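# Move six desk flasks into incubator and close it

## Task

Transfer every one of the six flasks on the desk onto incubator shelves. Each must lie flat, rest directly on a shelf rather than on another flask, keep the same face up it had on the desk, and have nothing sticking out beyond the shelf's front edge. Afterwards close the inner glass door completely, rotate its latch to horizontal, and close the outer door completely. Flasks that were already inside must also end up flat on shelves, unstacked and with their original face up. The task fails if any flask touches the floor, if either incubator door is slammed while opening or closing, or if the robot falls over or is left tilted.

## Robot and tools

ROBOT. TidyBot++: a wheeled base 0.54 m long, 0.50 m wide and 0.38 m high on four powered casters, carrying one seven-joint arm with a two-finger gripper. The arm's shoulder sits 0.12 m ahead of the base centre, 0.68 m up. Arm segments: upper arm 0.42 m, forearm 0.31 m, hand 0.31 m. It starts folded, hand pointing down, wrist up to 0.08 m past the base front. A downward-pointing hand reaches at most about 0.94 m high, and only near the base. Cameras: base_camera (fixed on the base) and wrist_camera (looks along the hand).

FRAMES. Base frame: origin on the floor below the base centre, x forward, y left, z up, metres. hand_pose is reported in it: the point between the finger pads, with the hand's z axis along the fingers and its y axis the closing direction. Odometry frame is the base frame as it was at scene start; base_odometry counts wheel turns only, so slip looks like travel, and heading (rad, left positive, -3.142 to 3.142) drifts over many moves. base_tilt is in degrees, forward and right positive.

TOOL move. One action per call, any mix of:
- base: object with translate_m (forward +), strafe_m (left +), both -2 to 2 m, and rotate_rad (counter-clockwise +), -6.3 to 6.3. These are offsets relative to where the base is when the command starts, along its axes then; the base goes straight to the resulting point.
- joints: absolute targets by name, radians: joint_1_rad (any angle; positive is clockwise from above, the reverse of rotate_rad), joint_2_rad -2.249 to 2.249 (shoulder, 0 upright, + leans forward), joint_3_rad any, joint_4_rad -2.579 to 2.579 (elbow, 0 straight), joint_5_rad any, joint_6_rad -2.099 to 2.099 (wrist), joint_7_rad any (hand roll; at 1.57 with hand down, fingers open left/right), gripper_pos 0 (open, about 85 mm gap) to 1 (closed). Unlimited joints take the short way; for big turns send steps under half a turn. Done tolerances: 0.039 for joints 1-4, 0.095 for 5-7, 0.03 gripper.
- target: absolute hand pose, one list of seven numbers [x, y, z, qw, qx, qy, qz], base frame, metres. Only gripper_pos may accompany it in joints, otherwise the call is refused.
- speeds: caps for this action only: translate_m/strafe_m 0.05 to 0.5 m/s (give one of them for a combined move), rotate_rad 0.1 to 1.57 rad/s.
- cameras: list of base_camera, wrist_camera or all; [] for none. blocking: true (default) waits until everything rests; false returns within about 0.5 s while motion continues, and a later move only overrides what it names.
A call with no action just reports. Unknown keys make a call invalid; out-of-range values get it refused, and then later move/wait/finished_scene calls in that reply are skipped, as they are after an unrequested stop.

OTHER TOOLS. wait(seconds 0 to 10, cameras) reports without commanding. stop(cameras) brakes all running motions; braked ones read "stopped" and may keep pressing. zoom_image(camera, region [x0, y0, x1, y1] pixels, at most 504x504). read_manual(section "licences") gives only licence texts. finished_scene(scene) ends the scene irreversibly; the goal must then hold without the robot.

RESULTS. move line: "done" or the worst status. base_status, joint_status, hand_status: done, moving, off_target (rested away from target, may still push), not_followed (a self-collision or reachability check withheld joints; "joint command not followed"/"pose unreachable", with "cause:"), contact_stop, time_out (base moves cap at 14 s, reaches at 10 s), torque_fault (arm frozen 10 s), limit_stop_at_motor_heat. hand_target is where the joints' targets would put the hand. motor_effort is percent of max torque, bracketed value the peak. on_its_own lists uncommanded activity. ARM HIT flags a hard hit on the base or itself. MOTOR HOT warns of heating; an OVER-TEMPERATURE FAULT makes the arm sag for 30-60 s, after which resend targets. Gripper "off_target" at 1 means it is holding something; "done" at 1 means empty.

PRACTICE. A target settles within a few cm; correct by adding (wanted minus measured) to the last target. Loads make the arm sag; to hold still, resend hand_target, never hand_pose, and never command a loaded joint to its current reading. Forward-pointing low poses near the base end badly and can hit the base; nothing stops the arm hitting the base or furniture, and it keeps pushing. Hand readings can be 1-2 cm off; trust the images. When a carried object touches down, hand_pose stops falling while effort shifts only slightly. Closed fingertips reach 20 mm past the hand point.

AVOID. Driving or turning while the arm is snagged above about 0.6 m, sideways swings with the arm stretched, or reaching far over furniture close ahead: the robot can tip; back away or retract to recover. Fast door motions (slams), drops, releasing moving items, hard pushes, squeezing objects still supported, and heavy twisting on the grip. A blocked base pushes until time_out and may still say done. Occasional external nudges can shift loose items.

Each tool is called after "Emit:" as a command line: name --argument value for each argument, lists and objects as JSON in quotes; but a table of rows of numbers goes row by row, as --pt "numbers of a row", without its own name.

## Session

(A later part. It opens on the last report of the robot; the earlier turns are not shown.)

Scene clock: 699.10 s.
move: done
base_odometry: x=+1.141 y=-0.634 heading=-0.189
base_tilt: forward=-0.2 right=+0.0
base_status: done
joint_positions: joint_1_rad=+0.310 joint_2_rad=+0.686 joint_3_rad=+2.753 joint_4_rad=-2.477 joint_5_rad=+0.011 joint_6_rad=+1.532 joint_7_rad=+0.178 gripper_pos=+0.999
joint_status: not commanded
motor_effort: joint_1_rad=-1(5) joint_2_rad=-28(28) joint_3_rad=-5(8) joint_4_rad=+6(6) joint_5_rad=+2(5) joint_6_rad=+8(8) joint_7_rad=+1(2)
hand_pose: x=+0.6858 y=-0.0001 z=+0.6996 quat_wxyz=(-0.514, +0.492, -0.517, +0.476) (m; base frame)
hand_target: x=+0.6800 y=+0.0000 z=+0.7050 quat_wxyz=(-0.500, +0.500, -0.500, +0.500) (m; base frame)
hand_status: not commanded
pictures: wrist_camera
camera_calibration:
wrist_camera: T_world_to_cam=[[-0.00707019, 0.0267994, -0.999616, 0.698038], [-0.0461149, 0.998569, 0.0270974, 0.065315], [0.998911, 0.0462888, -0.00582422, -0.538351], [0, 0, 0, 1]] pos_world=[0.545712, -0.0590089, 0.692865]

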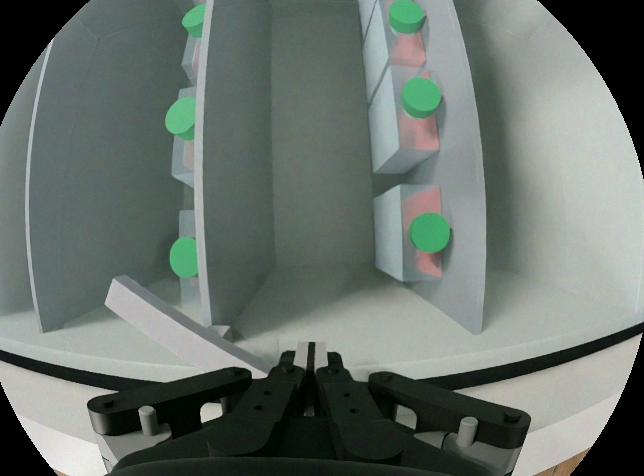

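Emit:
move --base '{"translate_m":-0.08,"strafe_m":-0.048}' --speeds '{"translate_m":0.1}' --cameras '[]'

Emit:
move --target '[0.68,0,0.86,-0.5,0.5,-0.5,0.5]' --cameras '["wrist_camera"]'

Scene clock: 700.93 s.
move: done
base_odometry: x=+1.054 y=-0.666 heading=-0.190
base_tilt: forward=-0.2 right=+0.0
base_status: done
joint_positions: joint_1_rad=+0.305 joint_2_rad=+0.686 joint_3_rad=+2.753 joint_4_rad=-2.478 joint_5_rad=+0.011 joint_6_rad=+1.532 joint_7_rad=+0.178 gripper_pos=+0.999
joint_status: not commanded
motor_effort: joint_1_rad=+0(1) joint_2_rad=-27(28) joint_3_rad=-5(6) joint_4_rad=+6(7) joint_5_rad=+2(3) joint_6_rad=+8(8) joint_7_rad=+2(2)
hand_pose: x=+0.6856 y=+0.0026 z=+0.6992 quat_wxyz=(-0.515, +0.493, -0.516, +0.474) (m; base frame)
hand_target: x=+0.6800 y=+0.0000 z=+0.7050 quat_wxyz=(-0.500, +0.500, -0.500, +0.500) (m; base frame)
hand_status: not commanded
pictures: none
No camera images: "cameras" was empty.

Scene clock: 703.10 s.
move: done
base_odometry: x=+1.054 y=-0.666 heading=-0.190
base_tilt: forward=-0.2 right=+0.0
base_status: not commanded
joint_positions: joint_1_rad=+0.148 joint_2_rad=+0.131 joint_3_rad=+2.986 joint_4_rad=-2.358 joint_5_rad=+0.011 joint_6_rad=+0.914 joint_7_rad=+0.093 gripper_pos=+0.999
joint_status: not commanded
motor_effort: joint_1_rad=+0(1) joint_2_rad=-20(29) joint_3_rad=-2(5) joint_4_rad=+16(16) joint_5_rad=+0(3) joint_6_rad=+7(8) joint_7_rad=+1(2)
hand_pose: x=+0.6741 y=+0.0047 z=+0.8494 quat_wxyz=(-0.483, +0.524, -0.476, +0.515) (m; base frame)
hand_target: x=+0.6800 y=+0.0000 z=+0.8600 quat_wxyz=(-0.500, +0.500, -0.500, +0.500) (m; base frame)
hand_status: done (0.013 m and 4.7 deg from the pose sent, 0.161 m and 4.0 deg at the start)
pictures: wrist_camera
camera_calibration:
wrist_camera: T_world_to_cam=[[0.0121488, -0.116052, -0.993169, 0.829907], [-0.0491795, 0.991971, -0.116514, 0.179975], [0.998716, 0.0502591, 0.00634382, -0.536121], [0, 0, 0, 1]] pos_world=[0.534201, -0.055272, 0.848608]

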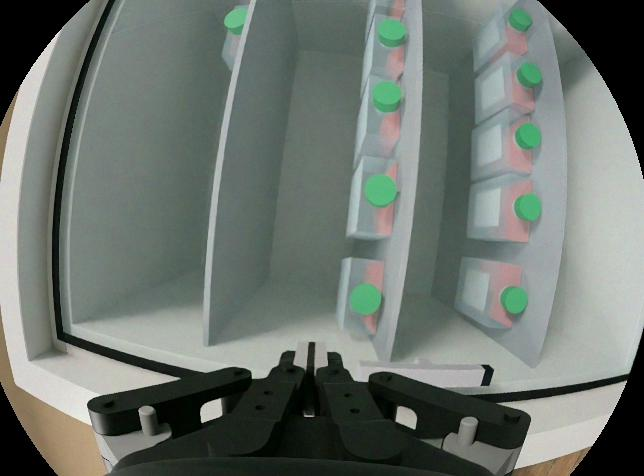

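Emit:
move --target '[0.68,0,0.705,-0.5,0.5,-0.5,0.5]' --base '{"strafe_m":-0.005}' --cameras '[]'

Emit:
move --base '{"translate_m":0.08}' --speeds '{"translate_m":0.08}' --cameras '["wrist_camera"]'

Emit:
move --base '{"strafe_m":0.068}' --speeds '{"strafe_m":0.05}' --cameras '["wrist_camera"]'

Scene clock: 705.50 s.
move: done
base_odometry: x=+1.052 y=-0.671 heading=-0.190
base_tilt: forward=-0.2 right=+0.0
base_status: done
joint_positions: joint_1_rad=+0.285 joint_2_rad=+0.682 joint_3_rad=+2.760 joint_4_rad=-2.469 joint_5_rad=+0.011 joint_6_rad=+1.523 joint_7_rad=+0.178 gripper_pos=+0.999
joint_status: not commanded
motor_effort: joint_1_rad=+0(2) joint_2_rad=-28(29) joint_3_rad=-5(6) joint_4_rad=+6(16) joint_5_rad=+3(3) joint_6_rad=+7(8) joint_7_rad=+1(2)
hand_pose: x=+0.6882 y=+0.0108 z=+0.7006 quat_wxyz=(-0.518, +0.498, -0.511, +0.472) (m; base frame)
hand_target: x=+0.6800 y=+0.0000 z=+0.7050 quat_wxyz=(-0.500, +0.500, -0.500, +0.500) (m; base frame)
hand_status: done (0.014 m and 4.0 deg from the pose sent, 0.145 m and 4.7 deg at the start)
pictures: none
No camera images: "cameras" was empty.

Scene clock: 707.07 s.
move: done
base_odometry: x=+1.131 y=-0.686 heading=-0.190
base_tilt: forward=-0.2 right=+0.0
base_status: done
joint_positions: joint_1_rad=+0.287 joint_2_rad=+0.684 joint_3_rad=+2.760 joint_4_rad=-2.475 joint_5_rad=+0.011 joint_6_rad=+1.525 joint_7_rad=+0.178 gripper_pos=+0.999
joint_status: not commanded
motor_effort: joint_1_rad=+0(1) joint_2_rad=-28(28) joint_3_rad=-4(5) joint_4_rad=+6(7) joint_5_rad=+2(3) joint_6_rad=+7(8) joint_7_rad=+1(2)
hand_pose: x=+0.6864 y=+0.0105 z=+0.6985 quat_wxyz=(-0.516, +0.499, -0.513, +0.471) (m; base frame)
hand_target: x=+0.6800 y=+0.0000 z=+0.7050 quat_wxyz=(-0.500, +0.500, -0.500, +0.500) (m; base frame)
hand_status: not commanded
pictures: wrist_camera
camera_calibration:
wrist_camera: T_world_to_cam=[[-0.0112325, 0.0224311, -0.999685, 0.699657], [-0.0651512, 0.997608, 0.0231165, 0.0705383], [0.997812, 0.0653903, -0.00974418, -0.536124], [0, 0, 0, 1]] pos_world=[0.547406, -0.0510063, 0.692582]

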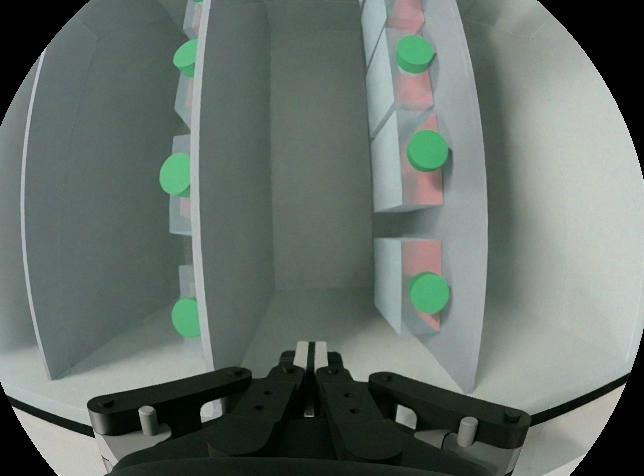

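Scene clock: 708.93 s.
move: done
base_odometry: x=+1.144 y=-0.619 heading=-0.190
base_tilt: forward=-0.2 right=+0.0
base_status: done
joint_positions: joint_1_rad=+0.305 joint_2_rad=+0.685 joint_3_rad=+2.758 joint_4_rad=-2.475 joint_5_rad=+0.007 joint_6_rad=+1.530 joint_7_rad=+0.178 gripper_pos=+0.999
joint_status: not commanded
motor_effort: joint_1_rad=+0(4) joint_2_rad=-28(29) joint_3_rad=-5(8) joint_4_rad=+6(6) joint_5_rad=+3(5) joint_6_rad=+7(9) joint_7_rad=+1(2)
hand_pose: x=+0.6866 y=-0.0005 z=+0.6993 quat_wxyz=(-0.512, +0.492, -0.517, +0.477) (m; base frame)
hand_target: x=+0.6800 y=+0.0000 z=+0.7050 quat_wxyz=(-0.500, +0.500, -0.500, +0.500) (m; base frame)
hand_status: not commanded
pictures: wrist_camera
camera_calibration:
wrist_camera: T_world_to_cam=[[-0.00789156, 0.0239813, -0.999681, 0.698475], [-0.0435156, 0.998757, 0.0243026, 0.0658697], [0.999022, 0.0436935, -0.00683819, -0.538455], [0, 0, 0, 1]] pos_world=[0.546306, -0.0590112, 0.69297]

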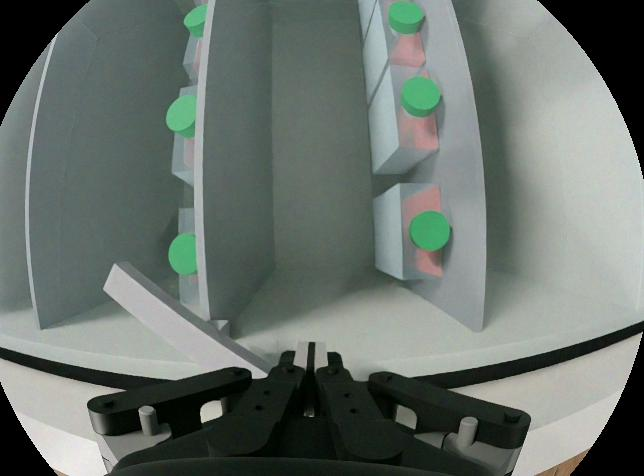

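Emit:
move --target '[0.68,0.003,0.725,-0.5,0.5,-0.5,0.5]' --cameras '["wrist_camera"]'

Emit:
move --target '[0.68,0.006,0.74,-0.5,0.5,-0.5,0.5]' --cameras '["wrist_camera"]'

Scene clock: 710.00 s.
move: done
base_odometry: x=+1.144 y=-0.619 heading=-0.190
base_tilt: forward=-0.2 right=+0.0
base_status: not commanded
joint_positions: joint_1_rad=+0.282 joint_2_rad=+0.616 joint_3_rad=+2.767 joint_4_rad=-2.476 joint_5_rad=+0.001 joint_6_rad=+1.507 joint_7_rad=+0.178 gripper_pos=+0.999
joint_status: not commanded
motor_effort: joint_1_rad=+0(1) joint_2_rad=-28(31) joint_3_rad=-5(6) joint_4_rad=+8(9) joint_5_rad=+3(4) joint_6_rad=+9(11) joint_7_rad=+1(2)
hand_pose: x=+0.6843 y=+0.0086 z=+0.7277 quat_wxyz=(-0.520, +0.493, -0.498, +0.489) (m; base frame)
hand_target: x=+0.6800 y=+0.0030 z=+0.7250 quat_wxyz=(-0.500, +0.500, -0.500, +0.500) (m; base frame)
hand_status: done (0.008 m and 2.7 deg from the pose sent, 0.027 m and 3.7 deg at the start)
pictures: wrist_camera
camera_calibration:
wrist_camera: T_world_to_cam=[[0.0312686, -0.00155894, -0.99951, 0.699847], [-0.0585514, 0.998279, -0.00338873, 0.0864511], [0.997795, 0.0586286, 0.0311235, -0.56326], [0, 0, 0, 1]] pos_world=[0.545196, -0.0521881, 0.717328]

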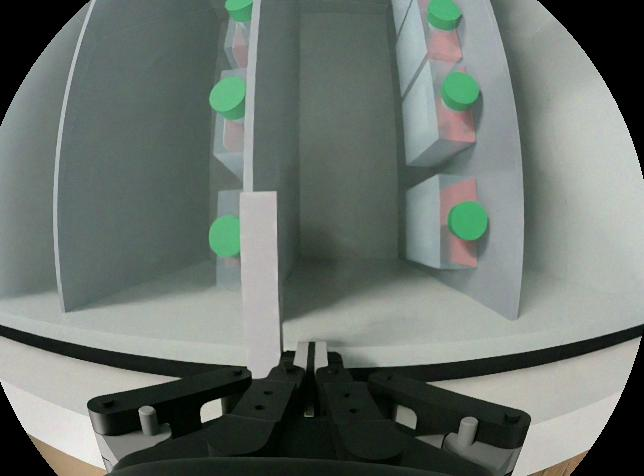

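Scene clock: 710.80 s.
move: done
base_odometry: x=+1.144 y=-0.619 heading=-0.190
base_tilt: forward=-0.2 right=+0.0
base_status: not commanded
joint_positions: joint_1_rad=+0.262 joint_2_rad=+0.572 joint_3_rad=+2.790 joint_4_rad=-2.476 joint_5_rad=-0.015 joint_6_rad=+1.442 joint_7_rad=+0.178 gripper_pos=+0.999
joint_status: not commanded
motor_effort: joint_1_rad=-1(1) joint_2_rad=-29(31) joint_3_rad=-5(6) joint_4_rad=+9(10) joint_5_rad=+4(4) joint_6_rad=+10(11) joint_7_rad=+1(2)
hand_pose: x=+0.6828 y=+0.0094 z=+0.7284 quat_wxyz=(-0.506, +0.505, -0.499, +0.489) (m; base frame)
hand_target: x=+0.6800 y=+0.0060 z=+0.7400 quat_wxyz=(-0.500, +0.500, -0.500, +0.500) (m; base frame)
hand_status: done (0.012 m and 1.6 deg from the pose sent, 0.013 m and 2.7 deg at the start)
pictures: wrist_camera
camera_calibration:
wrist_camera: T_world_to_cam=[[0.00316528, -0.0253037, -0.999675, 0.720204], [-0.0572005, 0.998038, -0.0254434, 0.100678], [0.998358, 0.0572624, 0.00171169, -0.540774], [0, 0, 0, 1]] pos_world=[0.543365, -0.0512904, 0.723457]

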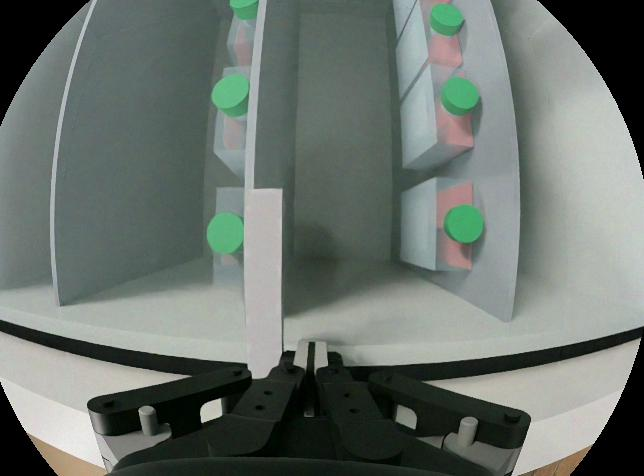

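Emit:
move --target '[0.68,0.006,0.725,-0.5,0.5,-0.5,0.5]' --cameras '[]'

Emit:
move --base '{"translate_m":-0.3}' --speeds '{"translate_m":0.2}' --cameras '["wrist_camera"]'

Emit:
move --target '[0.69,0,0.90,0,0.707,0,0.707]' --cameras '["wrist_camera"]'

Scene clock: 711.87 s.
move: done
base_odometry: x=+1.144 y=-0.619 heading=-0.190
base_tilt: forward=-0.2 right=-0.1
base_status: not commanded
joint_positions: joint_1_rad=+0.262 joint_2_rad=+0.593 joint_3_rad=+2.787 joint_4_rad=-2.476 joint_5_rad=-0.015 joint_6_rad=+1.469 joint_7_rad=+0.178 gripper_pos=+0.999
joint_status: not commanded
motor_effort: joint_1_rad=+0(1) joint_2_rad=-26(30) joint_3_rad=-4(5) joint_4_rad=+7(9) joint_5_rad=+2(3) joint_6_rad=+7(10) joint_7_rad=+1(2)
hand_pose: x=+0.6837 y=+0.0088 z=+0.7260 quat_wxyz=(-0.509, +0.501, -0.500, +0.490) (m; base frame)
hand_target: x=+0.6800 y=+0.0060 z=+0.7250 quat_wxyz=(-0.500, +0.500, -0.500, +0.500) (m; base frame)
hand_status: done (0.005 m and 1.6 deg from the pose sent, 0.006 m and 1.6 deg at the start)
pictures: none
No camera images: "cameras" was empty.

Scene clock: 714.13 s.
move: done
base_odometry: x=+0.849 y=-0.562 heading=-0.190
base_tilt: forward=-0.2 right=+0.0
base_status: done
joint_positions: joint_1_rad=+0.262 joint_2_rad=+0.594 joint_3_rad=+2.787 joint_4_rad=-2.476 joint_5_rad=-0.015 joint_6_rad=+1.469 joint_7_rad=+0.178 gripper_pos=+0.999
joint_status: not commanded
motor_effort: joint_1_rad=+0(1) joint_2_rad=-27(28) joint_3_rad=-3(5) joint_4_rad=+7(9) joint_5_rad=+1(2) joint_6_rad=+7(8) joint_7_rad=+1(2)
hand_pose: x=+0.6837 y=+0.0088 z=+0.7251 quat_wxyz=(-0.509, +0.501, -0.500, +0.489) (m; base frame)
hand_target: x=+0.6800 y=+0.0060 z=+0.7250 quat_wxyz=(-0.500, +0.500, -0.500, +0.500) (m; base frame)
hand_status: not commanded
pictures: wrist_camera
camera_calibration:
wrist_camera: T_world_to_cam=[[0.00912454, -0.0177066, -0.999802, 0.712808], [-0.0542939, 0.99836, -0.0181765, 0.0939722], [0.998483, 0.0544489, 0.00814822, -0.546421], [0, 0, 0, 1]] pos_world=[0.544191, -0.0514446, 0.718827]

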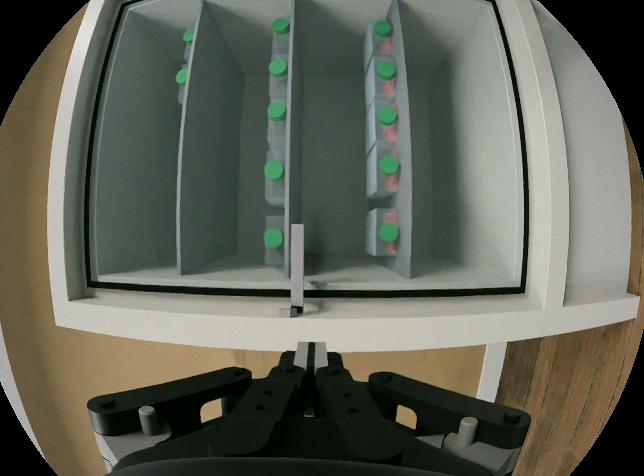

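Scene clock: 716.43 s.
move: done
base_odometry: x=+0.849 y=-0.562 heading=-0.190
base_tilt: forward=-0.2 right=+0.0
base_status: not commanded
joint_positions: joint_1_rad=+0.009 joint_2_rad=+0.056 joint_3_rad=+3.137 joint_4_rad=-2.256 joint_5_rad=-0.015 joint_6_rad=+0.743 joint_7_rad=+1.489 gripper_pos=+0.999
joint_status: not commanded
motor_effort: joint_1_rad=+0(1) joint_2_rad=-20(28) joint_3_rad=-1(5) joint_4_rad=+18(19) joint_5_rad=+0(2) joint_6_rad=+8(9) joint_7_rad=+2(2)
hand_pose: x=+0.6855 y=-0.0043 z=+0.8905 quat_wxyz=(-0.028, +0.705, -0.038, +0.707) (m; base frame)
hand_target: x=+0.6900 y=+0.0000 z=+0.9000 quat_wxyz=(+0.000, +0.707, +0.000, +0.707) (m; base frame)
hand_status: done (0.011 m and 5.4 deg from the pose sent, 0.175 m and 91.1 deg at the start)
pictures: wrist_camera
camera_calibration:
wrist_camera: T_world_to_cam=[[-0.00198331, -0.998421, -0.0561453, 0.0409945], [-0.0302782, 0.0561796, -0.997961, 0.962112], [0.99954, -0.000279294, -0.0303418, -0.51555], [0, 0, 0, 1]] pos_world=[0.544525, -0.0132653, 0.94681]

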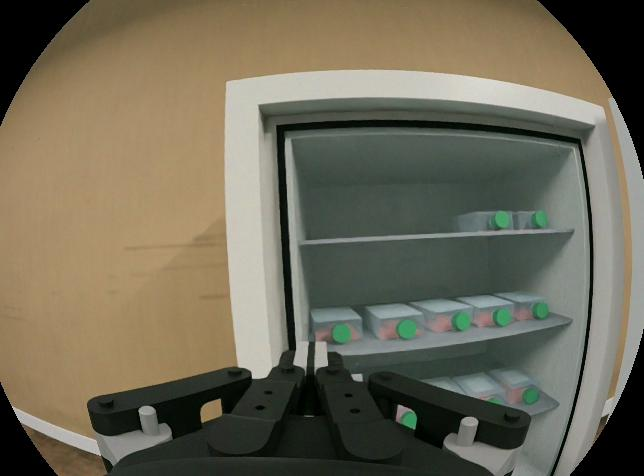

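Emit:
move --base '{"translate_m":-0.67}' --cameras '[]'

Emit:
move --base '{"strafe_m":-0.9}' --cameras '["wrist_camera"]'

Scene clock: 719.33 s.
move: done
base_odometry: x=+0.191 y=-0.435 heading=-0.190
base_tilt: forward=-0.2 right=+0.0
base_status: done
joint_positions: joint_1_rad=+0.008 joint_2_rad=+0.052 joint_3_rad=+3.138 joint_4_rad=-2.253 joint_5_rad=-0.015 joint_6_rad=+0.738 joint_7_rad=+1.492 gripper_pos=+0.999
joint_status: not commanded
motor_effort: joint_1_rad=+0(1) joint_2_rad=-20(22) joint_3_rad=-1(2) joint_4_rad=+18(19) joint_5_rad=+0(1) joint_6_rad=+7(8) joint_7_rad=+0(2)
hand_pose: x=+0.6853 y=-0.0043 z=+0.8927 quat_wxyz=(-0.027, +0.705, -0.037, +0.708) (m; base frame)
hand_target: x=+0.6900 y=+0.0000 z=+0.9000 quat_wxyz=(+0.000, +0.707, +0.000, +0.707) (m; base frame)
hand_status: not commanded
pictures: none
No camera images: "cameras" was empty.

Scene clock: 722.50 s.
move: done
base_odometry: x=+0.021 y=-1.319 heading=-0.191
base_tilt: forward=-0.2 right=+0.0
base_status: done
joint_positions: joint_1_rad=+0.001 joint_2_rad=+0.052 joint_3_rad=+3.145 joint_4_rad=-2.253 joint_5_rad=-0.015 joint_6_rad=+0.738 joint_7_rad=+1.492 gripper_pos=+0.999
joint_status: not commanded
motor_effort: joint_1_rad=+0(2) joint_2_rad=-19(21) joint_3_rad=-1(2) joint_4_rad=+18(19) joint_5_rad=+0(1) joint_6_rad=+8(8) joint_7_rad=+1(2)
hand_pose: x=+0.6854 y=-0.0046 z=+0.8927 quat_wxyz=(-0.027, +0.705, -0.037, +0.708) (m; base frame)
hand_target: x=+0.6900 y=+0.0000 z=+0.9000 quat_wxyz=(+0.000, +0.707, +0.000, +0.707) (m; base frame)
hand_status: not commanded
pictures: wrist_camera
camera_calibration:
wrist_camera: T_world_to_cam=[[-0.00261353, -0.998589, -0.0530318, 0.0384972], [-0.0285499, 0.0530849, -0.998182, 0.963334], [0.999589, -0.00109473, -0.0286484, -0.51683], [0, 0, 0, 1]] pos_world=[0.544221, -0.0132614, 0.948817]

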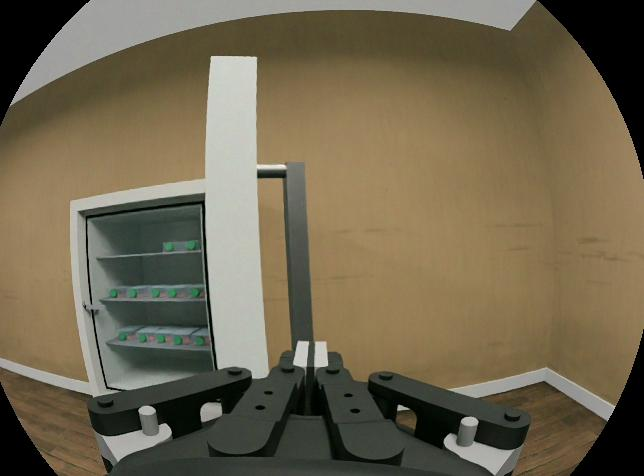

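Emit:
move --base '{"strafe_m":-0.07}' --cameras '[]'

Emit:
move --base '{"translate_m":0.12}' --speeds '{"translate_m":0.15}' --cameras '["wrist_camera"]'

Scene clock: 723.97 s.
move: done
base_odometry: x=+0.008 y=-1.388 heading=-0.191
base_tilt: forward=-0.2 right=+0.0
base_status: done
joint_positions: joint_1_rad=-0.001 joint_2_rad=+0.052 joint_3_rad=+3.150 joint_4_rad=-2.253 joint_5_rad=-0.015 joint_6_rad=+0.738 joint_7_rad=+1.492 gripper_pos=+0.999
joint_status: not commanded
motor_effort: joint_1_rad=+0(2) joint_2_rad=-20(21) joint_3_rad=-1(3) joint_4_rad=+18(19) joint_5_rad=+0(1) joint_6_rad=+8(8) joint_7_rad=+1(2)
hand_pose: x=+0.6854 y=-0.0060 z=+0.8927 quat_wxyz=(-0.025, +0.705, -0.038, +0.708) (m; base frame)
hand_target: x=+0.6900 y=+0.0000 z=+0.9000 quat_wxyz=(+0.000, +0.707, +0.000, +0.707) (m; base frame)
hand_status: not commanded
pictures: none
No camera images: "cameras" was empty.

Scene clock: 725.43 s.
move: done
base_odometry: x=+0.126 y=-1.411 heading=-0.191
base_tilt: forward=-0.2 right=+0.0
base_status: done
joint_positions: joint_1_rad=-0.001 joint_2_rad=+0.051 joint_3_rad=+3.150 joint_4_rad=-2.252 joint_5_rad=-0.015 joint_6_rad=+0.738 joint_7_rad=+1.492 gripper_pos=+0.999
joint_status: not commanded
motor_effort: joint_1_rad=+0(0) joint_2_rad=-20(23) joint_3_rad=-1(2) joint_4_rad=+18(19) joint_5_rad=+0(1) joint_6_rad=+8(9) joint_7_rad=+1(2)
hand_pose: x=+0.6854 y=-0.0060 z=+0.8934 quat_wxyz=(-0.025, +0.704, -0.038, +0.708) (m; base frame)
hand_target: x=+0.6900 y=+0.0000 z=+0.9000 quat_wxyz=(+0.000, +0.707, +0.000, +0.707) (m; base frame)
hand_status: not commanded
pictures: wrist_camera
camera_calibration:
wrist_camera: T_world_to_cam=[[-0.00524118, -0.998593, -0.0527767, 0.0386291], [-0.0272103, 0.0529003, -0.998229, 0.9633], [0.999616, -0.00379582, -0.0274493, -0.517994], [0, 0, 0, 1]] pos_world=[0.544209, -0.0143503, 0.949414]

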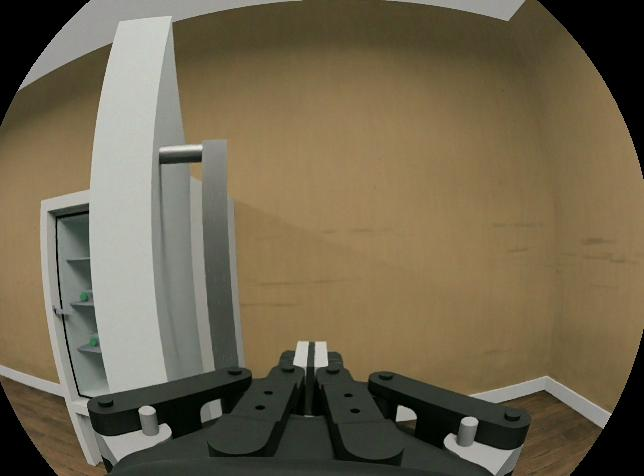

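Emit:
move --base '{"translate_m":0.19}' --speeds '{"translate_m":0.15}' --cameras '["wrist_camera"]'

Scene clock: 727.60 s.
move: done
base_odometry: x=+0.312 y=-1.447 heading=-0.191
base_tilt: forward=-0.2 right=+0.0
base_status: done
joint_positions: joint_1_rad=-0.001 joint_2_rad=+0.050 joint_3_rad=+3.150 joint_4_rad=-2.252 joint_5_rad=-0.015 joint_6_rad=+0.737 joint_7_rad=+1.492 gripper_pos=+0.999
joint_status: not commanded
motor_effort: joint_1_rad=+0(1) joint_2_rad=-20(23) joint_3_rad=-1(2) joint_4_rad=+19(19) joint_5_rad=+0(1) joint_6_rad=+8(8) joint_7_rad=+0(2)
hand_pose: x=+0.6854 y=-0.0060 z=+0.8942 quat_wxyz=(-0.025, +0.704, -0.038, +0.709) (m; base frame)
hand_target: x=+0.6900 y=+0.0000 z=+0.9000 quat_wxyz=(+0.000, +0.707, +0.000, +0.707) (m; base frame)
hand_status: not commanded
pictures: wrist_camera
camera_calibration:
wrist_camera: T_world_to_cam=[[-0.0051804, -0.998598, -0.0526781, 0.0385332], [-0.026111, 0.0527959, -0.998264, 0.963325], [0.999646, -0.00379592, -0.0263479, -0.518939], [0, 0, 0, 1]] pos_world=[0.544108, -0.0143503, 0.95001]

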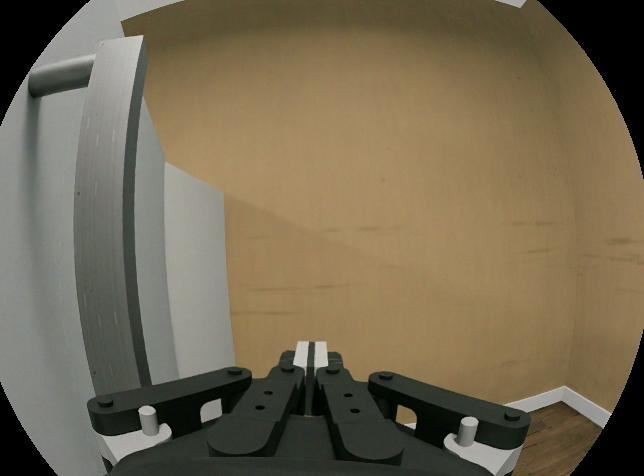

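Emit:
move --base '{"strafe_m":0.18}' --speeds '{"strafe_m":0.14}' --cameras '["wrist_camera"]'

Emit:
move --base '{"strafe_m":0.15,"translate_m":-0.04}' --speeds '{"strafe_m":0.14}' --cameras '["wrist_camera"]'

Scene clock: 729.87 s.
move: done
base_odometry: x=+0.347 y=-1.271 heading=-0.191
base_tilt: forward=-0.2 right=+0.0
base_status: done
joint_positions: joint_1_rad=+0.061 joint_2_rad=+0.017 joint_3_rad=+3.219 joint_4_rad=-2.279 joint_5_rad=-0.016 joint_6_rad=+0.723 joint_7_rad=+1.493 gripper_pos=+0.999
joint_status: not commanded
motor_effort: joint_1_rad=-12(14) joint_2_rad=-11(20) joint_3_rad=-13(15) joint_4_rad=+29(32) joint_5_rad=+7(8) joint_6_rad=+9(10) joint_7_rad=+0(2)
hand_pose: x=+0.6680 y=-0.0782 z=+0.8937 quat_wxyz=(+0.022, +0.703, -0.084, +0.706) (m; base frame)
hand_target: x=+0.6900 y=+0.0000 z=+0.9000 quat_wxyz=(+0.000, +0.707, +0.000, +0.707) (m; base frame)
hand_status: not commanded
pictures: wrist_camera
camera_calibration:
wrist_camera: T_world_to_cam=[[-0.136118, -0.989379, -0.0509994, 0.0530956], [-0.0268286, 0.0551409, -0.998118, 0.966748], [0.990329, -0.134493, -0.0340494, -0.498912], [0, 0, 0, 1]] pos_world=[0.527251, -0.067876, 0.950649]

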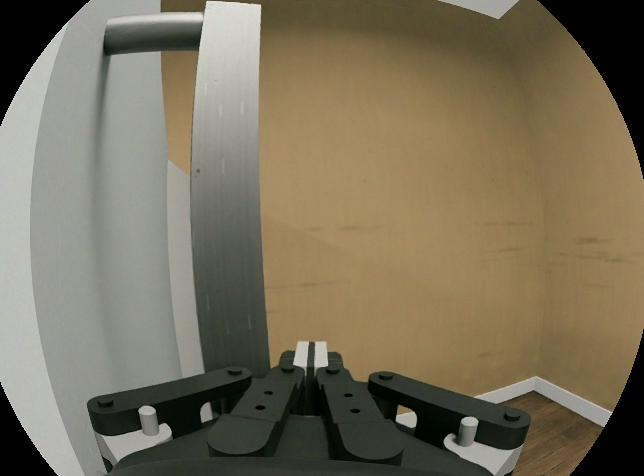

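Scene clock: 731.73 s.
move: done
base_odometry: x=+0.336 y=-1.115 heading=-0.191
base_tilt: forward=-0.2 right=+0.0
base_status: done
joint_positions: joint_1_rad=+0.035 joint_2_rad=-0.006 joint_3_rad=+3.193 joint_4_rad=-2.300 joint_5_rad=-0.016 joint_6_rad=+0.721 joint_7_rad=+1.494 gripper_pos=+0.999
joint_status: not commanded
motor_effort: joint_1_rad=-7(15) joint_2_rad=-7(15) joint_3_rad=-7(16) joint_4_rad=+35(36) joint_5_rad=+4(9) joint_6_rad=+9(10) joint_7_rad=+0(2)
hand_pose: x=+0.6618 y=-0.0492 z=+0.8935 quat_wxyz=(+0.003, +0.705, -0.066, +0.706) (m; base frame)
hand_target: x=+0.6900 y=+0.0000 z=+0.9000 quat_wxyz=(+0.000, +0.707, +0.000, +0.707) (m; base frame)
hand_status: not commanded
pictures: wrist_camera
camera_calibration:
wrist_camera: T_world_to_cam=[[-0.0848942, -0.99501, -0.0524242, 0.0479697], [-0.0311148, 0.0552359, -0.997988, 0.967401], [0.995904, -0.0830922, -0.0356488, -0.488692], [0, 0, 0, 1]] pos_world=[0.520863, -0.0463114, 0.950549]

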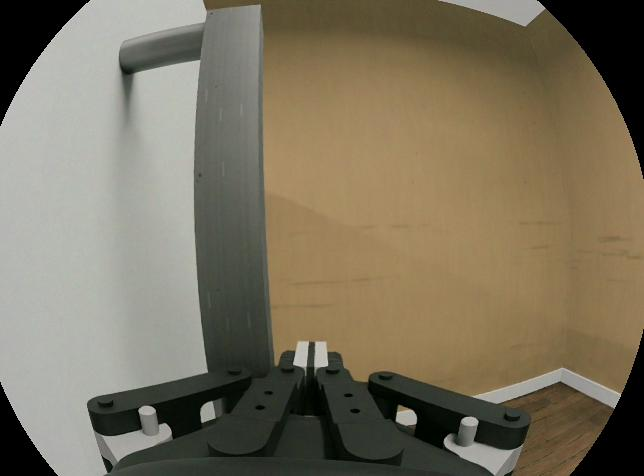

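Emit:
move --base '{"strafe_m":0.17}' --speeds '{"strafe_m":0.14}' --cameras '["wrist_camera"]'

Emit:
move --base '{"strafe_m":0.17,"translate_m":0.06}' --speeds '{"strafe_m":0.14}' --cameras '["wrist_camera"]'

Scene clock: 733.80 s.
move: done
base_odometry: x=+0.368 y=-0.948 heading=-0.191
base_tilt: forward=-0.2 right=+0.0
base_status: done
joint_positions: joint_1_rad=-0.013 joint_2_rad=+0.038 joint_3_rad=+3.148 joint_4_rad=-2.252 joint_5_rad=-0.014 joint_6_rad=+0.720 joint_7_rad=+1.494 gripper_pos=+0.999
joint_status: not commanded
motor_effort: joint_1_rad=+0(12) joint_2_rad=-19(20) joint_3_rad=-1(12) joint_4_rad=+18(38) joint_5_rad=+0(6) joint_6_rad=+8(10) joint_7_rad=+1(2)
hand_pose: x=+0.6829 y=+0.0024 z=+0.8955 quat_wxyz=(-0.030, +0.706, -0.032, +0.707) (m; base frame)
hand_target: x=+0.6900 y=+0.0000 z=+0.9000 quat_wxyz=(+0.000, +0.707, +0.000, +0.707) (m; base frame)
hand_status: not commanded
pictures: wrist_camera
camera_calibration:
wrist_camera: T_world_to_cam=[[0.0100921, -0.9987, -0.049968, 0.0341988], [-0.0322953, 0.049619, -0.998246, 0.968273], [0.999427, 0.0116881, -0.0317525, -0.511449], [0, 0, 0, 1]] pos_world=[0.542082, -0.00791251, 0.952044]

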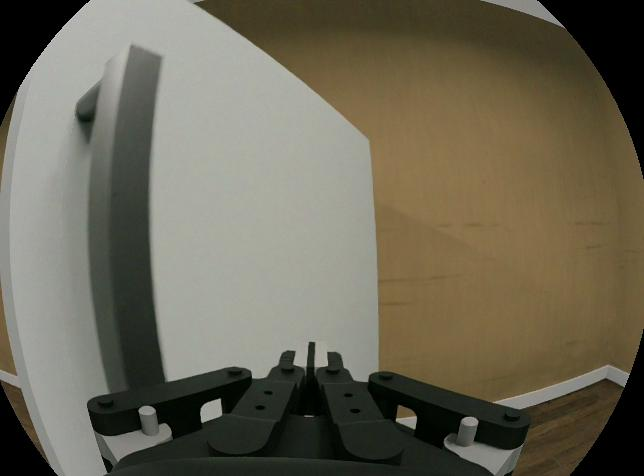

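Scene clock: 735.73 s.
move: done
base_odometry: x=+0.459 y=-0.793 heading=-0.191
base_tilt: forward=-0.1 right=+0.0
base_status: done
joint_positions: joint_1_rad=-0.010 joint_2_rad=+0.038 joint_3_rad=+3.149 joint_4_rad=-2.252 joint_5_rad=-0.014 joint_6_rad=+0.720 joint_7_rad=+1.494 gripper_pos=+0.999
joint_status: not commanded
motor_effort: joint_1_rad=+0(2) joint_2_rad=-19(21) joint_3_rad=-1(3) joint_4_rad=+19(19) joint_5_rad=+0(1) joint_6_rad=+7(8) joint_7_rad=+1(2)
hand_pose: x=+0.6830 y=+0.0002 z=+0.8953 quat_wxyz=(-0.029, +0.706, -0.033, +0.707) (m; base frame)
hand_target: x=+0.6900 y=+0.0000 z=+0.9000 quat_wxyz=(+0.000, +0.707, +0.000, +0.707) (m; base frame)
hand_status: not commanded
pictures: wrist_camera
camera_calibration:
wrist_camera: T_world_to_cam=[[0.00618635, -0.998742, -0.0497642, 0.0345346], [-0.0324007, 0.0495388, -0.998247, 0.968311], [0.999456, 0.00778789, -0.0320535, -0.511182], [0, 0, 0, 1]] pos_world=[0.542064, -0.00949675, 0.951946]

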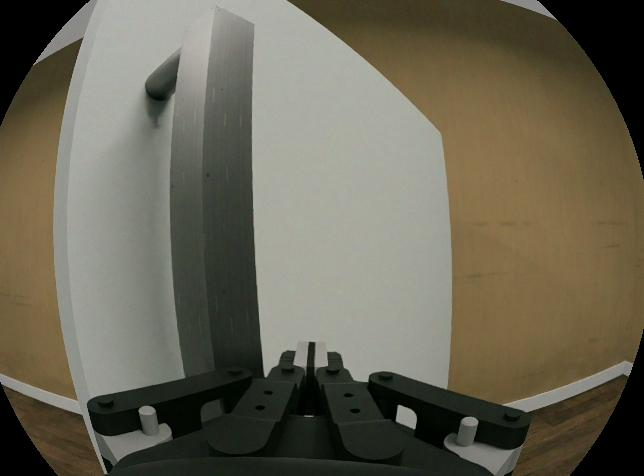

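Emit:
move --base '{"strafe_m":0.14,"translate_m":0.12}' --speeds '{"strafe_m":0.15}' --cameras '["wrist_camera"]'

Emit:
move --base '{"strafe_m":0.04,"translate_m":0.20}' --speeds '{"translate_m":0.14}' --cameras '["wrist_camera"]'

Scene clock: 737.80 s.
move: done
base_odometry: x=+0.604 y=-0.678 heading=-0.191
base_tilt: forward=-0.2 right=+0.0
base_status: done
joint_positions: joint_1_rad=-0.004 joint_2_rad=+0.043 joint_3_rad=+3.156 joint_4_rad=-2.250 joint_5_rad=-0.014 joint_6_rad=+0.720 joint_7_rad=+1.494 gripper_pos=+0.999
joint_status: not commanded
motor_effort: joint_1_rad=-1(3) joint_2_rad=-19(21) joint_3_rad=-1(4) joint_4_rad=+18(21) joint_5_rad=+0(1) joint_6_rad=+6(8) joint_7_rad=+2(2)
hand_pose: x=+0.6843 y=-0.0073 z=+0.8938 quat_wxyz=(-0.023, +0.707, -0.037, +0.706) (m; base frame)
hand_target: x=+0.6900 y=+0.0000 z=+0.9000 quat_wxyz=(+0.000, +0.707, +0.000, +0.707) (m; base frame)
hand_status: not commanded
pictures: wrist_camera
camera_calibration:
wrist_camera: T_world_to_cam=[[-0.0074199, -0.998763, -0.0491771, 0.0356703], [-0.0344305, 0.0494045, -0.998185, 0.968595], [0.99938, -0.00571324, -0.0347545, -0.510206], [0, 0, 0, 1]] pos_world=[0.543503, -0.0151417, 0.95086]

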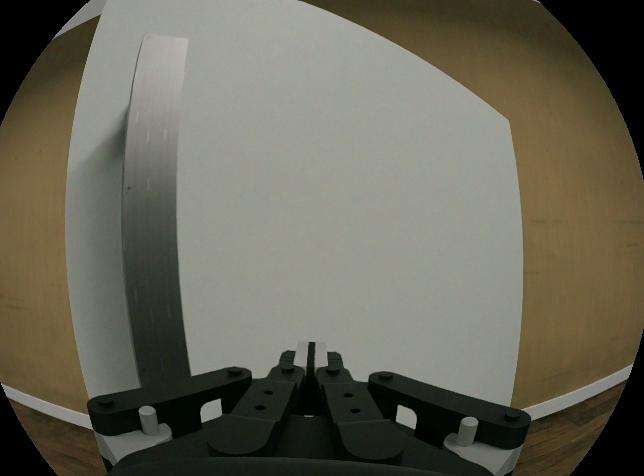

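Scene clock: 739.93 s.
move: done
base_odometry: x=+0.808 y=-0.677 heading=-0.191
base_tilt: forward=-0.2 right=+0.0
base_status: done
joint_positions: joint_1_rad=-0.002 joint_2_rad=+0.044 joint_3_rad=+3.157 joint_4_rad=-2.249 joint_5_rad=-0.014 joint_6_rad=+0.719 joint_7_rad=+1.494 gripper_pos=+0.999
joint_status: not commanded
motor_effort: joint_1_rad=+0(4) joint_2_rad=-20(22) joint_3_rad=+0(4) joint_4_rad=+18(26) joint_5_rad=+0(2) joint_6_rad=+7(9) joint_7_rad=+1(2)
hand_pose: x=+0.6850 y=-0.0089 z=+0.8934 quat_wxyz=(-0.022, +0.707, -0.038, +0.706) (m; base frame)
hand_target: x=+0.6900 y=+0.0000 z=+0.9000 quat_wxyz=(+0.000, +0.707, +0.000, +0.707) (m; base frame)
hand_status: not commanded
pictures: wrist_camera
camera_calibration:
wrist_camera: T_world_to_cam=[[-0.0102573, -0.998737, -0.0491907, 0.0360312], [-0.0350892, 0.0495225, -0.998156, 0.968715], [0.999332, -0.0085123, -0.0355529, -0.510171], [0, 0, 0, 1]] pos_world=[0.544191, -0.0163302, 0.950563]

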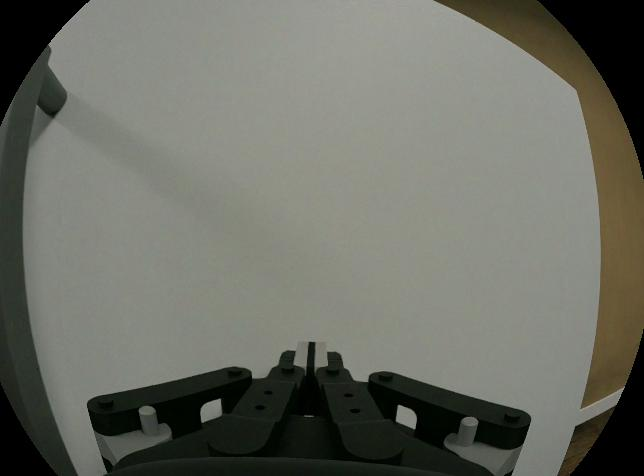

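Emit:
move --base '{"translate_m":0.09}' --speeds '{"translate_m":0.08}' --cameras '["wrist_camera"]'

Emit:
move --base '{"translate_m":0.03}' --speeds '{"translate_m":0.05}' --cameras '[]'

Emit:
move --base '{"translate_m":0.03}' --speeds '{"translate_m":0.05}' --cameras '["wrist_camera"]'

Scene clock: 741.93 s.
move: done
base_odometry: x=+0.896 y=-0.693 heading=-0.191
base_tilt: forward=-0.2 right=+0.0
base_status: done
joint_positions: joint_1_rad=-0.002 joint_2_rad=+0.046 joint_3_rad=+3.157 joint_4_rad=-2.248 joint_5_rad=-0.014 joint_6_rad=+0.719 joint_7_rad=+1.494 gripper_pos=+0.999
joint_status: not commanded
motor_effort: joint_1_rad=+0(0) joint_2_rad=-19(22) joint_3_rad=+0(2) joint_4_rad=+19(19) joint_5_rad=+0(1) joint_6_rad=+7(8) joint_7_rad=+2(2)
hand_pose: x=+0.6854 y=-0.0089 z=+0.8926 quat_wxyz=(-0.022, +0.708, -0.038, +0.705) (m; base frame)
hand_target: x=+0.6900 y=+0.0000 z=+0.9000 quat_wxyz=(+0.000, +0.707, +0.000, +0.707) (m; base frame)
hand_status: not commanded
pictures: wrist_camera
camera_calibration:
wrist_camera: T_world_to_cam=[[-0.0103316, -0.998737, -0.0491725, 0.0360293], [-0.0365889, 0.0495198, -0.998103, 0.968902], [0.999277, -0.00851285, -0.0370543, -0.509136], [0, 0, 0, 1]] pos_world=[0.544591, -0.0163302, 0.949969]

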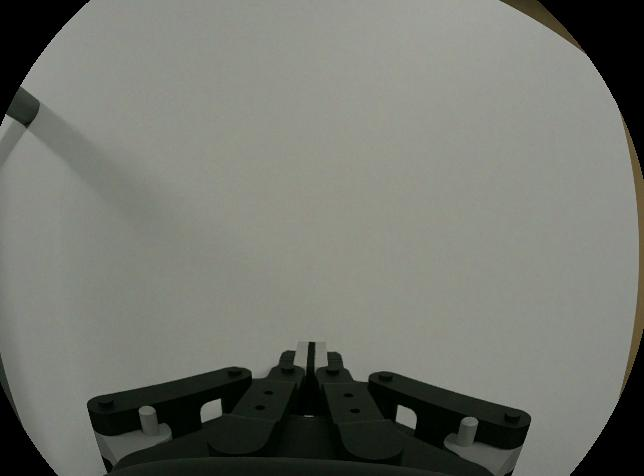

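Scene clock: 743.03 s.
move: done
base_odometry: x=+0.926 y=-0.699 heading=-0.191
base_tilt: forward=-0.1 right=+0.0
base_status: done
joint_positions: joint_1_rad=-0.002 joint_2_rad=+0.046 joint_3_rad=+3.157 joint_4_rad=-2.248 joint_5_rad=-0.014 joint_6_rad=+0.719 joint_7_rad=+1.494 gripper_pos=+0.999
joint_status: not commanded
motor_effort: joint_1_rad=+0(1) joint_2_rad=-20(23) joint_3_rad=-1(2) joint_4_rad=+19(24) joint_5_rad=+0(1) joint_6_rad=+7(8) joint_7_rad=+1(2)
hand_pose: x=+0.6854 y=-0.0089 z=+0.8932 quat_wxyz=(-0.022, +0.707, -0.038, +0.706) (m; base frame)
hand_target: x=+0.6900 y=+0.0000 z=+0.9000 quat_wxyz=(+0.000, +0.707, +0.000, +0.707) (m; base frame)
hand_status: not commanded
pictures: none
No camera images: "cameras" was empty.

Scene clock: 744.13 s.
move: done
base_odometry: x=+0.955 y=-0.705 heading=-0.190
base_tilt: forward=-0.2 right=+0.0
base_status: done
joint_positions: joint_1_rad=-0.002 joint_2_rad=+0.048 joint_3_rad=+3.157 joint_4_rad=-2.245 joint_5_rad=-0.014 joint_6_rad=+0.719 joint_7_rad=+1.494 gripper_pos=+0.999
joint_status: not commanded
motor_effort: joint_1_rad=+0(1) joint_2_rad=-20(22) joint_3_rad=-1(2) joint_4_rad=+18(23) joint_5_rad=+0(1) joint_6_rad=+8(8) joint_7_rad=+0(2)
hand_pose: x=+0.6863 y=-0.0089 z=+0.8931 quat_wxyz=(-0.022, +0.707, -0.038, +0.706) (m; base frame)
hand_target: x=+0.6900 y=+0.0000 z=+0.9000 quat_wxyz=(+0.000, +0.707, +0.000, +0.707) (m; base frame)
hand_status: not commanded
pictures: wrist_camera
camera_calibration:
wrist_camera: T_world_to_cam=[[-0.0102786, -0.998742, -0.049085, 0.035947], [-0.0355893, 0.0494219, -0.998144, 0.968826], [0.999314, -0.00851264, -0.0360525, -0.511092], [0, 0, 0, 1]] pos_world=[0.545591, -0.0163302, 0.950366]

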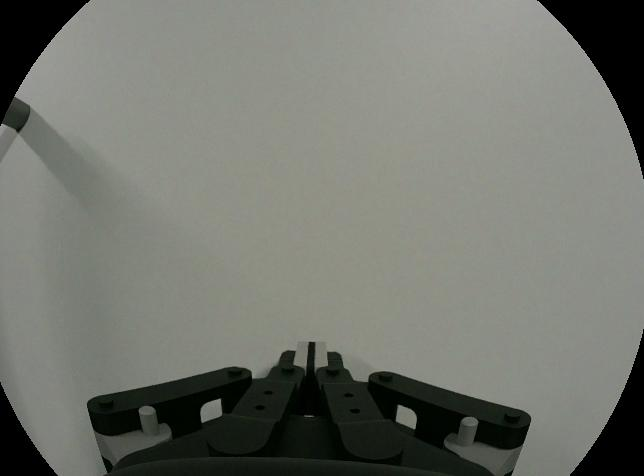

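Emit:
move --base '{"translate_m":0.03}' --speeds '{"translate_m":0.05}' --cameras '[]'

Emit:
move --base '{"translate_m":0.02}' --speeds '{"translate_m":0.05}' --cameras '[]'

Emit:
move --base '{"translate_m":0.02}' --speeds '{"translate_m":0.05}' --cameras '["wrist_camera"]'

Scene clock: 745.43 s.
move: done
base_odometry: x=+0.985 y=-0.710 heading=-0.190
base_tilt: forward=-0.2 right=+0.0
base_status: done
joint_positions: joint_1_rad=-0.002 joint_2_rad=+0.047 joint_3_rad=+3.157 joint_4_rad=-2.246 joint_5_rad=-0.014 joint_6_rad=+0.719 joint_7_rad=+1.494 gripper_pos=+0.999
joint_status: not commanded
motor_effort: joint_1_rad=+0(1) joint_2_rad=-19(22) joint_3_rad=+0(2) joint_4_rad=+19(23) joint_5_rad=+0(1) joint_6_rad=+7(8) joint_7_rad=+1(2)
hand_pose: x=+0.6861 y=-0.0089 z=+0.8935 quat_wxyz=(-0.022, +0.707, -0.038, +0.706) (m; base frame)
hand_target: x=+0.6900 y=+0.0000 z=+0.9000 quat_wxyz=(+0.000, +0.707, +0.000, +0.707) (m; base frame)
hand_status: not commanded
pictures: none
No camera images: "cameras" was empty.

Scene clock: 746.33 s.
move: done
base_odometry: x=+1.005 y=-0.714 heading=-0.190
base_tilt: forward=-0.1 right=+0.0
base_status: done
joint_positions: joint_1_rad=-0.002 joint_2_rad=+0.045 joint_3_rad=+3.157 joint_4_rad=-2.246 joint_5_rad=-0.014 joint_6_rad=+0.719 joint_7_rad=+1.494 gripper_pos=+0.999
joint_status: not commanded
motor_effort: joint_1_rad=+0(1) joint_2_rad=-20(22) joint_3_rad=-1(2) joint_4_rad=+19(23) joint_5_rad=+0(0) joint_6_rad=+7(9) joint_7_rad=+0(2)
hand_pose: x=+0.6857 y=-0.0089 z=+0.8942 quat_wxyz=(-0.022, +0.707, -0.038, +0.706) (m; base frame)
hand_target: x=+0.6900 y=+0.0000 z=+0.9000 quat_wxyz=(+0.000, +0.707, +0.000, +0.707) (m; base frame)
hand_status: not commanded
pictures: none
No camera images: "cameras" was empty.

Scene clock: 747.23 s.
move: done
base_odometry: x=+1.024 y=-0.717 heading=-0.190
base_tilt: forward=-0.2 right=+0.0
base_status: done
joint_positions: joint_1_rad=-0.002 joint_2_rad=+0.045 joint_3_rad=+3.157 joint_4_rad=-2.246 joint_5_rad=-0.014 joint_6_rad=+0.719 joint_7_rad=+1.494 gripper_pos=+0.999
joint_status: not commanded
motor_effort: joint_1_rad=+0(1) joint_2_rad=-20(23) joint_3_rad=-1(2) joint_4_rad=+18(24) joint_5_rad=+0(1) joint_6_rad=+7(8) joint_7_rad=+1(1)
hand_pose: x=+0.6854 y=-0.0089 z=+0.8943 quat_wxyz=(-0.022, +0.707, -0.038, +0.706) (m; base frame)
hand_target: x=+0.6900 y=+0.0000 z=+0.9000 quat_wxyz=(+0.000, +0.707, +0.000, +0.707) (m; base frame)
hand_status: not commanded
pictures: wrist_camera
camera_calibration:
wrist_camera: T_world_to_cam=[[-0.0101936, -0.998737, -0.0492004, 0.036044], [-0.0337921, 0.0495189, -0.998201, 0.968758], [0.999377, -0.00851271, -0.0342542, -0.511805], [0, 0, 0, 1]] pos_world=[0.54459, -0.0163302, 0.951258]

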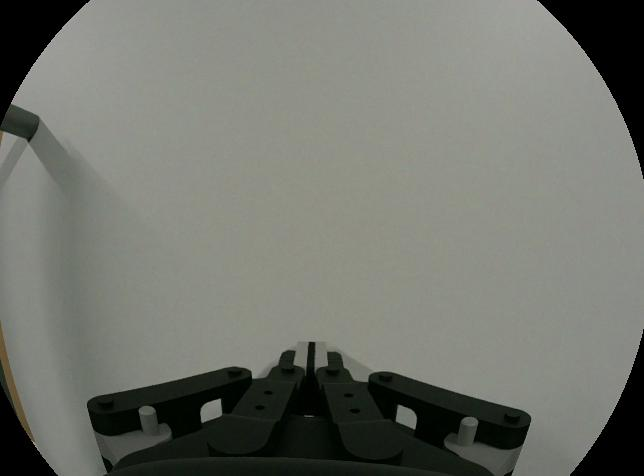

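Emit:
move --base '{"translate_m":0.02}' --speeds '{"translate_m":0.05}' --cameras '[]'

Emit:
move --base '{"translate_m":0.02}' --speeds '{"translate_m":0.05}' --cameras '[]'

Emit:
move --base '{"translate_m":0.02}' --speeds '{"translate_m":0.05}' --cameras '["wrist_camera"]'

Scene clock: 748.40 s.
move: done
base_odometry: x=+1.044 y=-0.721 heading=-0.190
base_tilt: forward=-0.2 right=+0.0
base_status: done
joint_positions: joint_1_rad=-0.002 joint_2_rad=+0.008 joint_3_rad=+3.157 joint_4_rad=-2.284 joint_5_rad=-0.014 joint_6_rad=+0.718 joint_7_rad=+1.494 gripper_pos=+0.999
joint_status: not commanded
motor_effort: joint_1_rad=-2(3) joint_2_rad=-12(20) joint_3_rad=-3(3) joint_4_rad=+29(33) joint_5_rad=+1(2) joint_6_rad=+9(10) joint_7_rad=+2(2)
hand_pose: x=+0.6698 y=-0.0089 z=+0.8942 quat_wxyz=(-0.023, +0.707, -0.039, +0.706) (m; base frame)
hand_target: x=+0.6900 y=+0.0000 z=+0.9000 quat_wxyz=(+0.000, +0.707, +0.000, +0.707) (m; base frame)
hand_status: not commanded
pictures: none
No camera images: "cameras" was empty.

Scene clock: 749.33 s.
move: done
base_odometry: x=+1.063 y=-0.724 heading=-0.190
base_tilt: forward=-0.2 right=+0.0
base_status: done
joint_positions: joint_1_rad=-0.001 joint_2_rad=-0.036 joint_3_rad=+3.157 joint_4_rad=-2.328 joint_5_rad=-0.014 joint_6_rad=+0.717 joint_7_rad=+1.494 gripper_pos=+0.999
joint_status: not commanded
motor_effort: joint_1_rad=-3(4) joint_2_rad=-2(13) joint_3_rad=-3(4) joint_4_rad=+37(40) joint_5_rad=+3(3) joint_6_rad=+9(10) joint_7_rad=+1(2)
hand_pose: x=+0.6513 y=-0.0092 z=+0.8938 quat_wxyz=(-0.023, +0.707, -0.039, +0.706) (m; base frame)
hand_target: x=+0.6900 y=+0.0000 z=+0.9000 quat_wxyz=(+0.000, +0.707, +0.000, +0.707) (m; base frame)
hand_status: not commanded
pictures: none
No camera images: "cameras" was empty.

Scene clock: 750.27 s.
move: done
base_odometry: x=+1.081 y=-0.728 heading=-0.190
base_tilt: forward=-0.3 right=+0.0
base_status: done
joint_positions: joint_1_rad=-0.001 joint_2_rad=-0.080 joint_3_rad=+3.157 joint_4_rad=-2.370 joint_5_rad=-0.014 joint_6_rad=+0.717 joint_7_rad=+1.494 gripper_pos=+0.999
joint_status: not commanded
motor_effort: joint_1_rad=-3(4) joint_2_rad=+7(9) joint_3_rad=-3(4) joint_4_rad=+45(48) joint_5_rad=+3(3) joint_6_rad=+9(10) joint_7_rad=+1(1)
hand_pose: x=+0.6334 y=-0.0095 z=+0.8934 quat_wxyz=(-0.023, +0.707, -0.040, +0.706) (m; base frame)
hand_target: x=+0.6900 y=+0.0000 z=+0.9000 quat_wxyz=(+0.000, +0.707, +0.000, +0.707) (m; base frame)
hand_status: not commanded
pictures: wrist_camera
camera_calibration:
wrist_camera: T_world_to_cam=[[-0.0118912, -0.998625, -0.051049, 0.0375762], [-0.0345856, 0.0514329, -0.998077, 0.966527], [0.999331, -0.0101028, -0.0351496, -0.459015], [0, 0, 0, 1]] pos_world=[0.492583, -0.016824, 0.950453]

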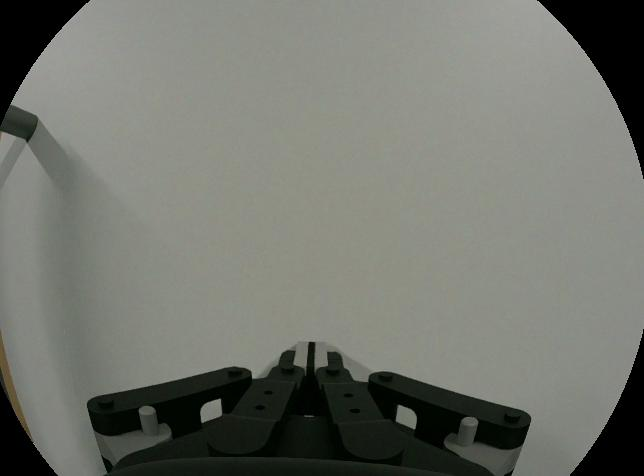

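Hard stop. Back off and check.

Emit:
move --base '{"translate_m":-0.6}' --speeds '{"translate_m":0.3}' --cameras '["wrist_camera"]'

Emit:
zoom_image --camera "wrist_camera" --region '[130, 60, 530, 400]'

Scene clock: 753.43 s.
move: done
base_odometry: x=+0.492 y=-0.615 heading=-0.190
base_tilt: forward=-0.2 right=+0.0
base_status: done
joint_positions: joint_1_rad=-0.002 joint_2_rad=+0.053 joint_3_rad=+3.157 joint_4_rad=-2.235 joint_5_rad=-0.014 joint_6_rad=+0.717 joint_7_rad=+1.494 gripper_pos=+0.999
joint_status: not commanded
motor_effort: joint_1_rad=+0(4) joint_2_rad=-20(25) joint_3_rad=-1(4) joint_4_rad=+19(42) joint_5_rad=+0(3) joint_6_rad=+8(9) joint_7_rad=+1(2)
hand_pose: x=+0.6895 y=-0.0093 z=+0.8956 quat_wxyz=(-0.022, +0.706, -0.039, +0.707) (m; base frame)
hand_target: x=+0.6900 y=+0.0000 z=+0.9000 quat_wxyz=(+0.000, +0.707, +0.000, +0.707) (m; base frame)
hand_status: not commanded
pictures: wrist_camera
camera_calibration:
wrist_camera: T_world_to_cam=[[-0.0108028, -0.99874, -0.0490018, 0.035982], [-0.0320607, 0.0493254, -0.998268, 0.969011], [0.999428, -0.00921306, -0.0325532, -0.517427], [0, 0, 0, 1]] pos_world=[0.548586, -0.0166273, 0.952252]

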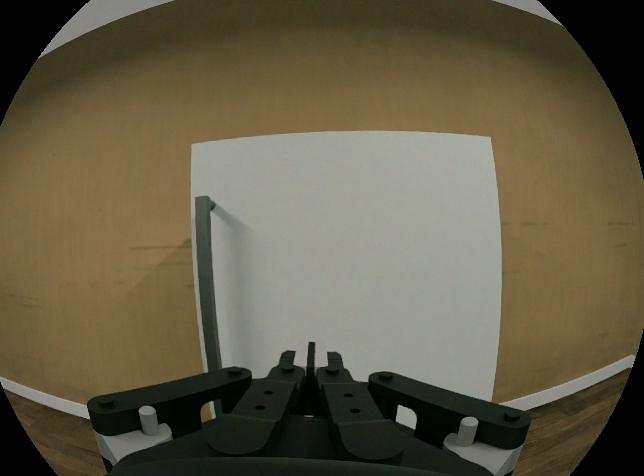

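Scaled by 1.260.

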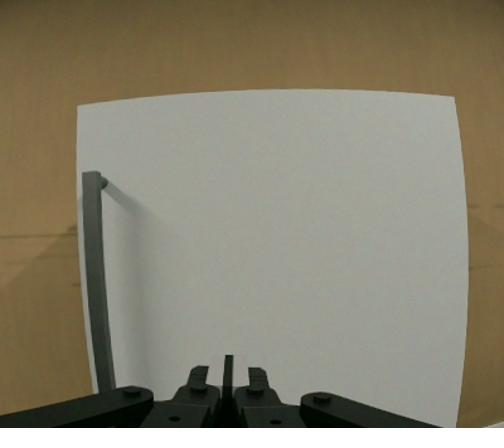

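Closed.

Emit:
finished_scene --scene 2

The scene is finished: the task was done.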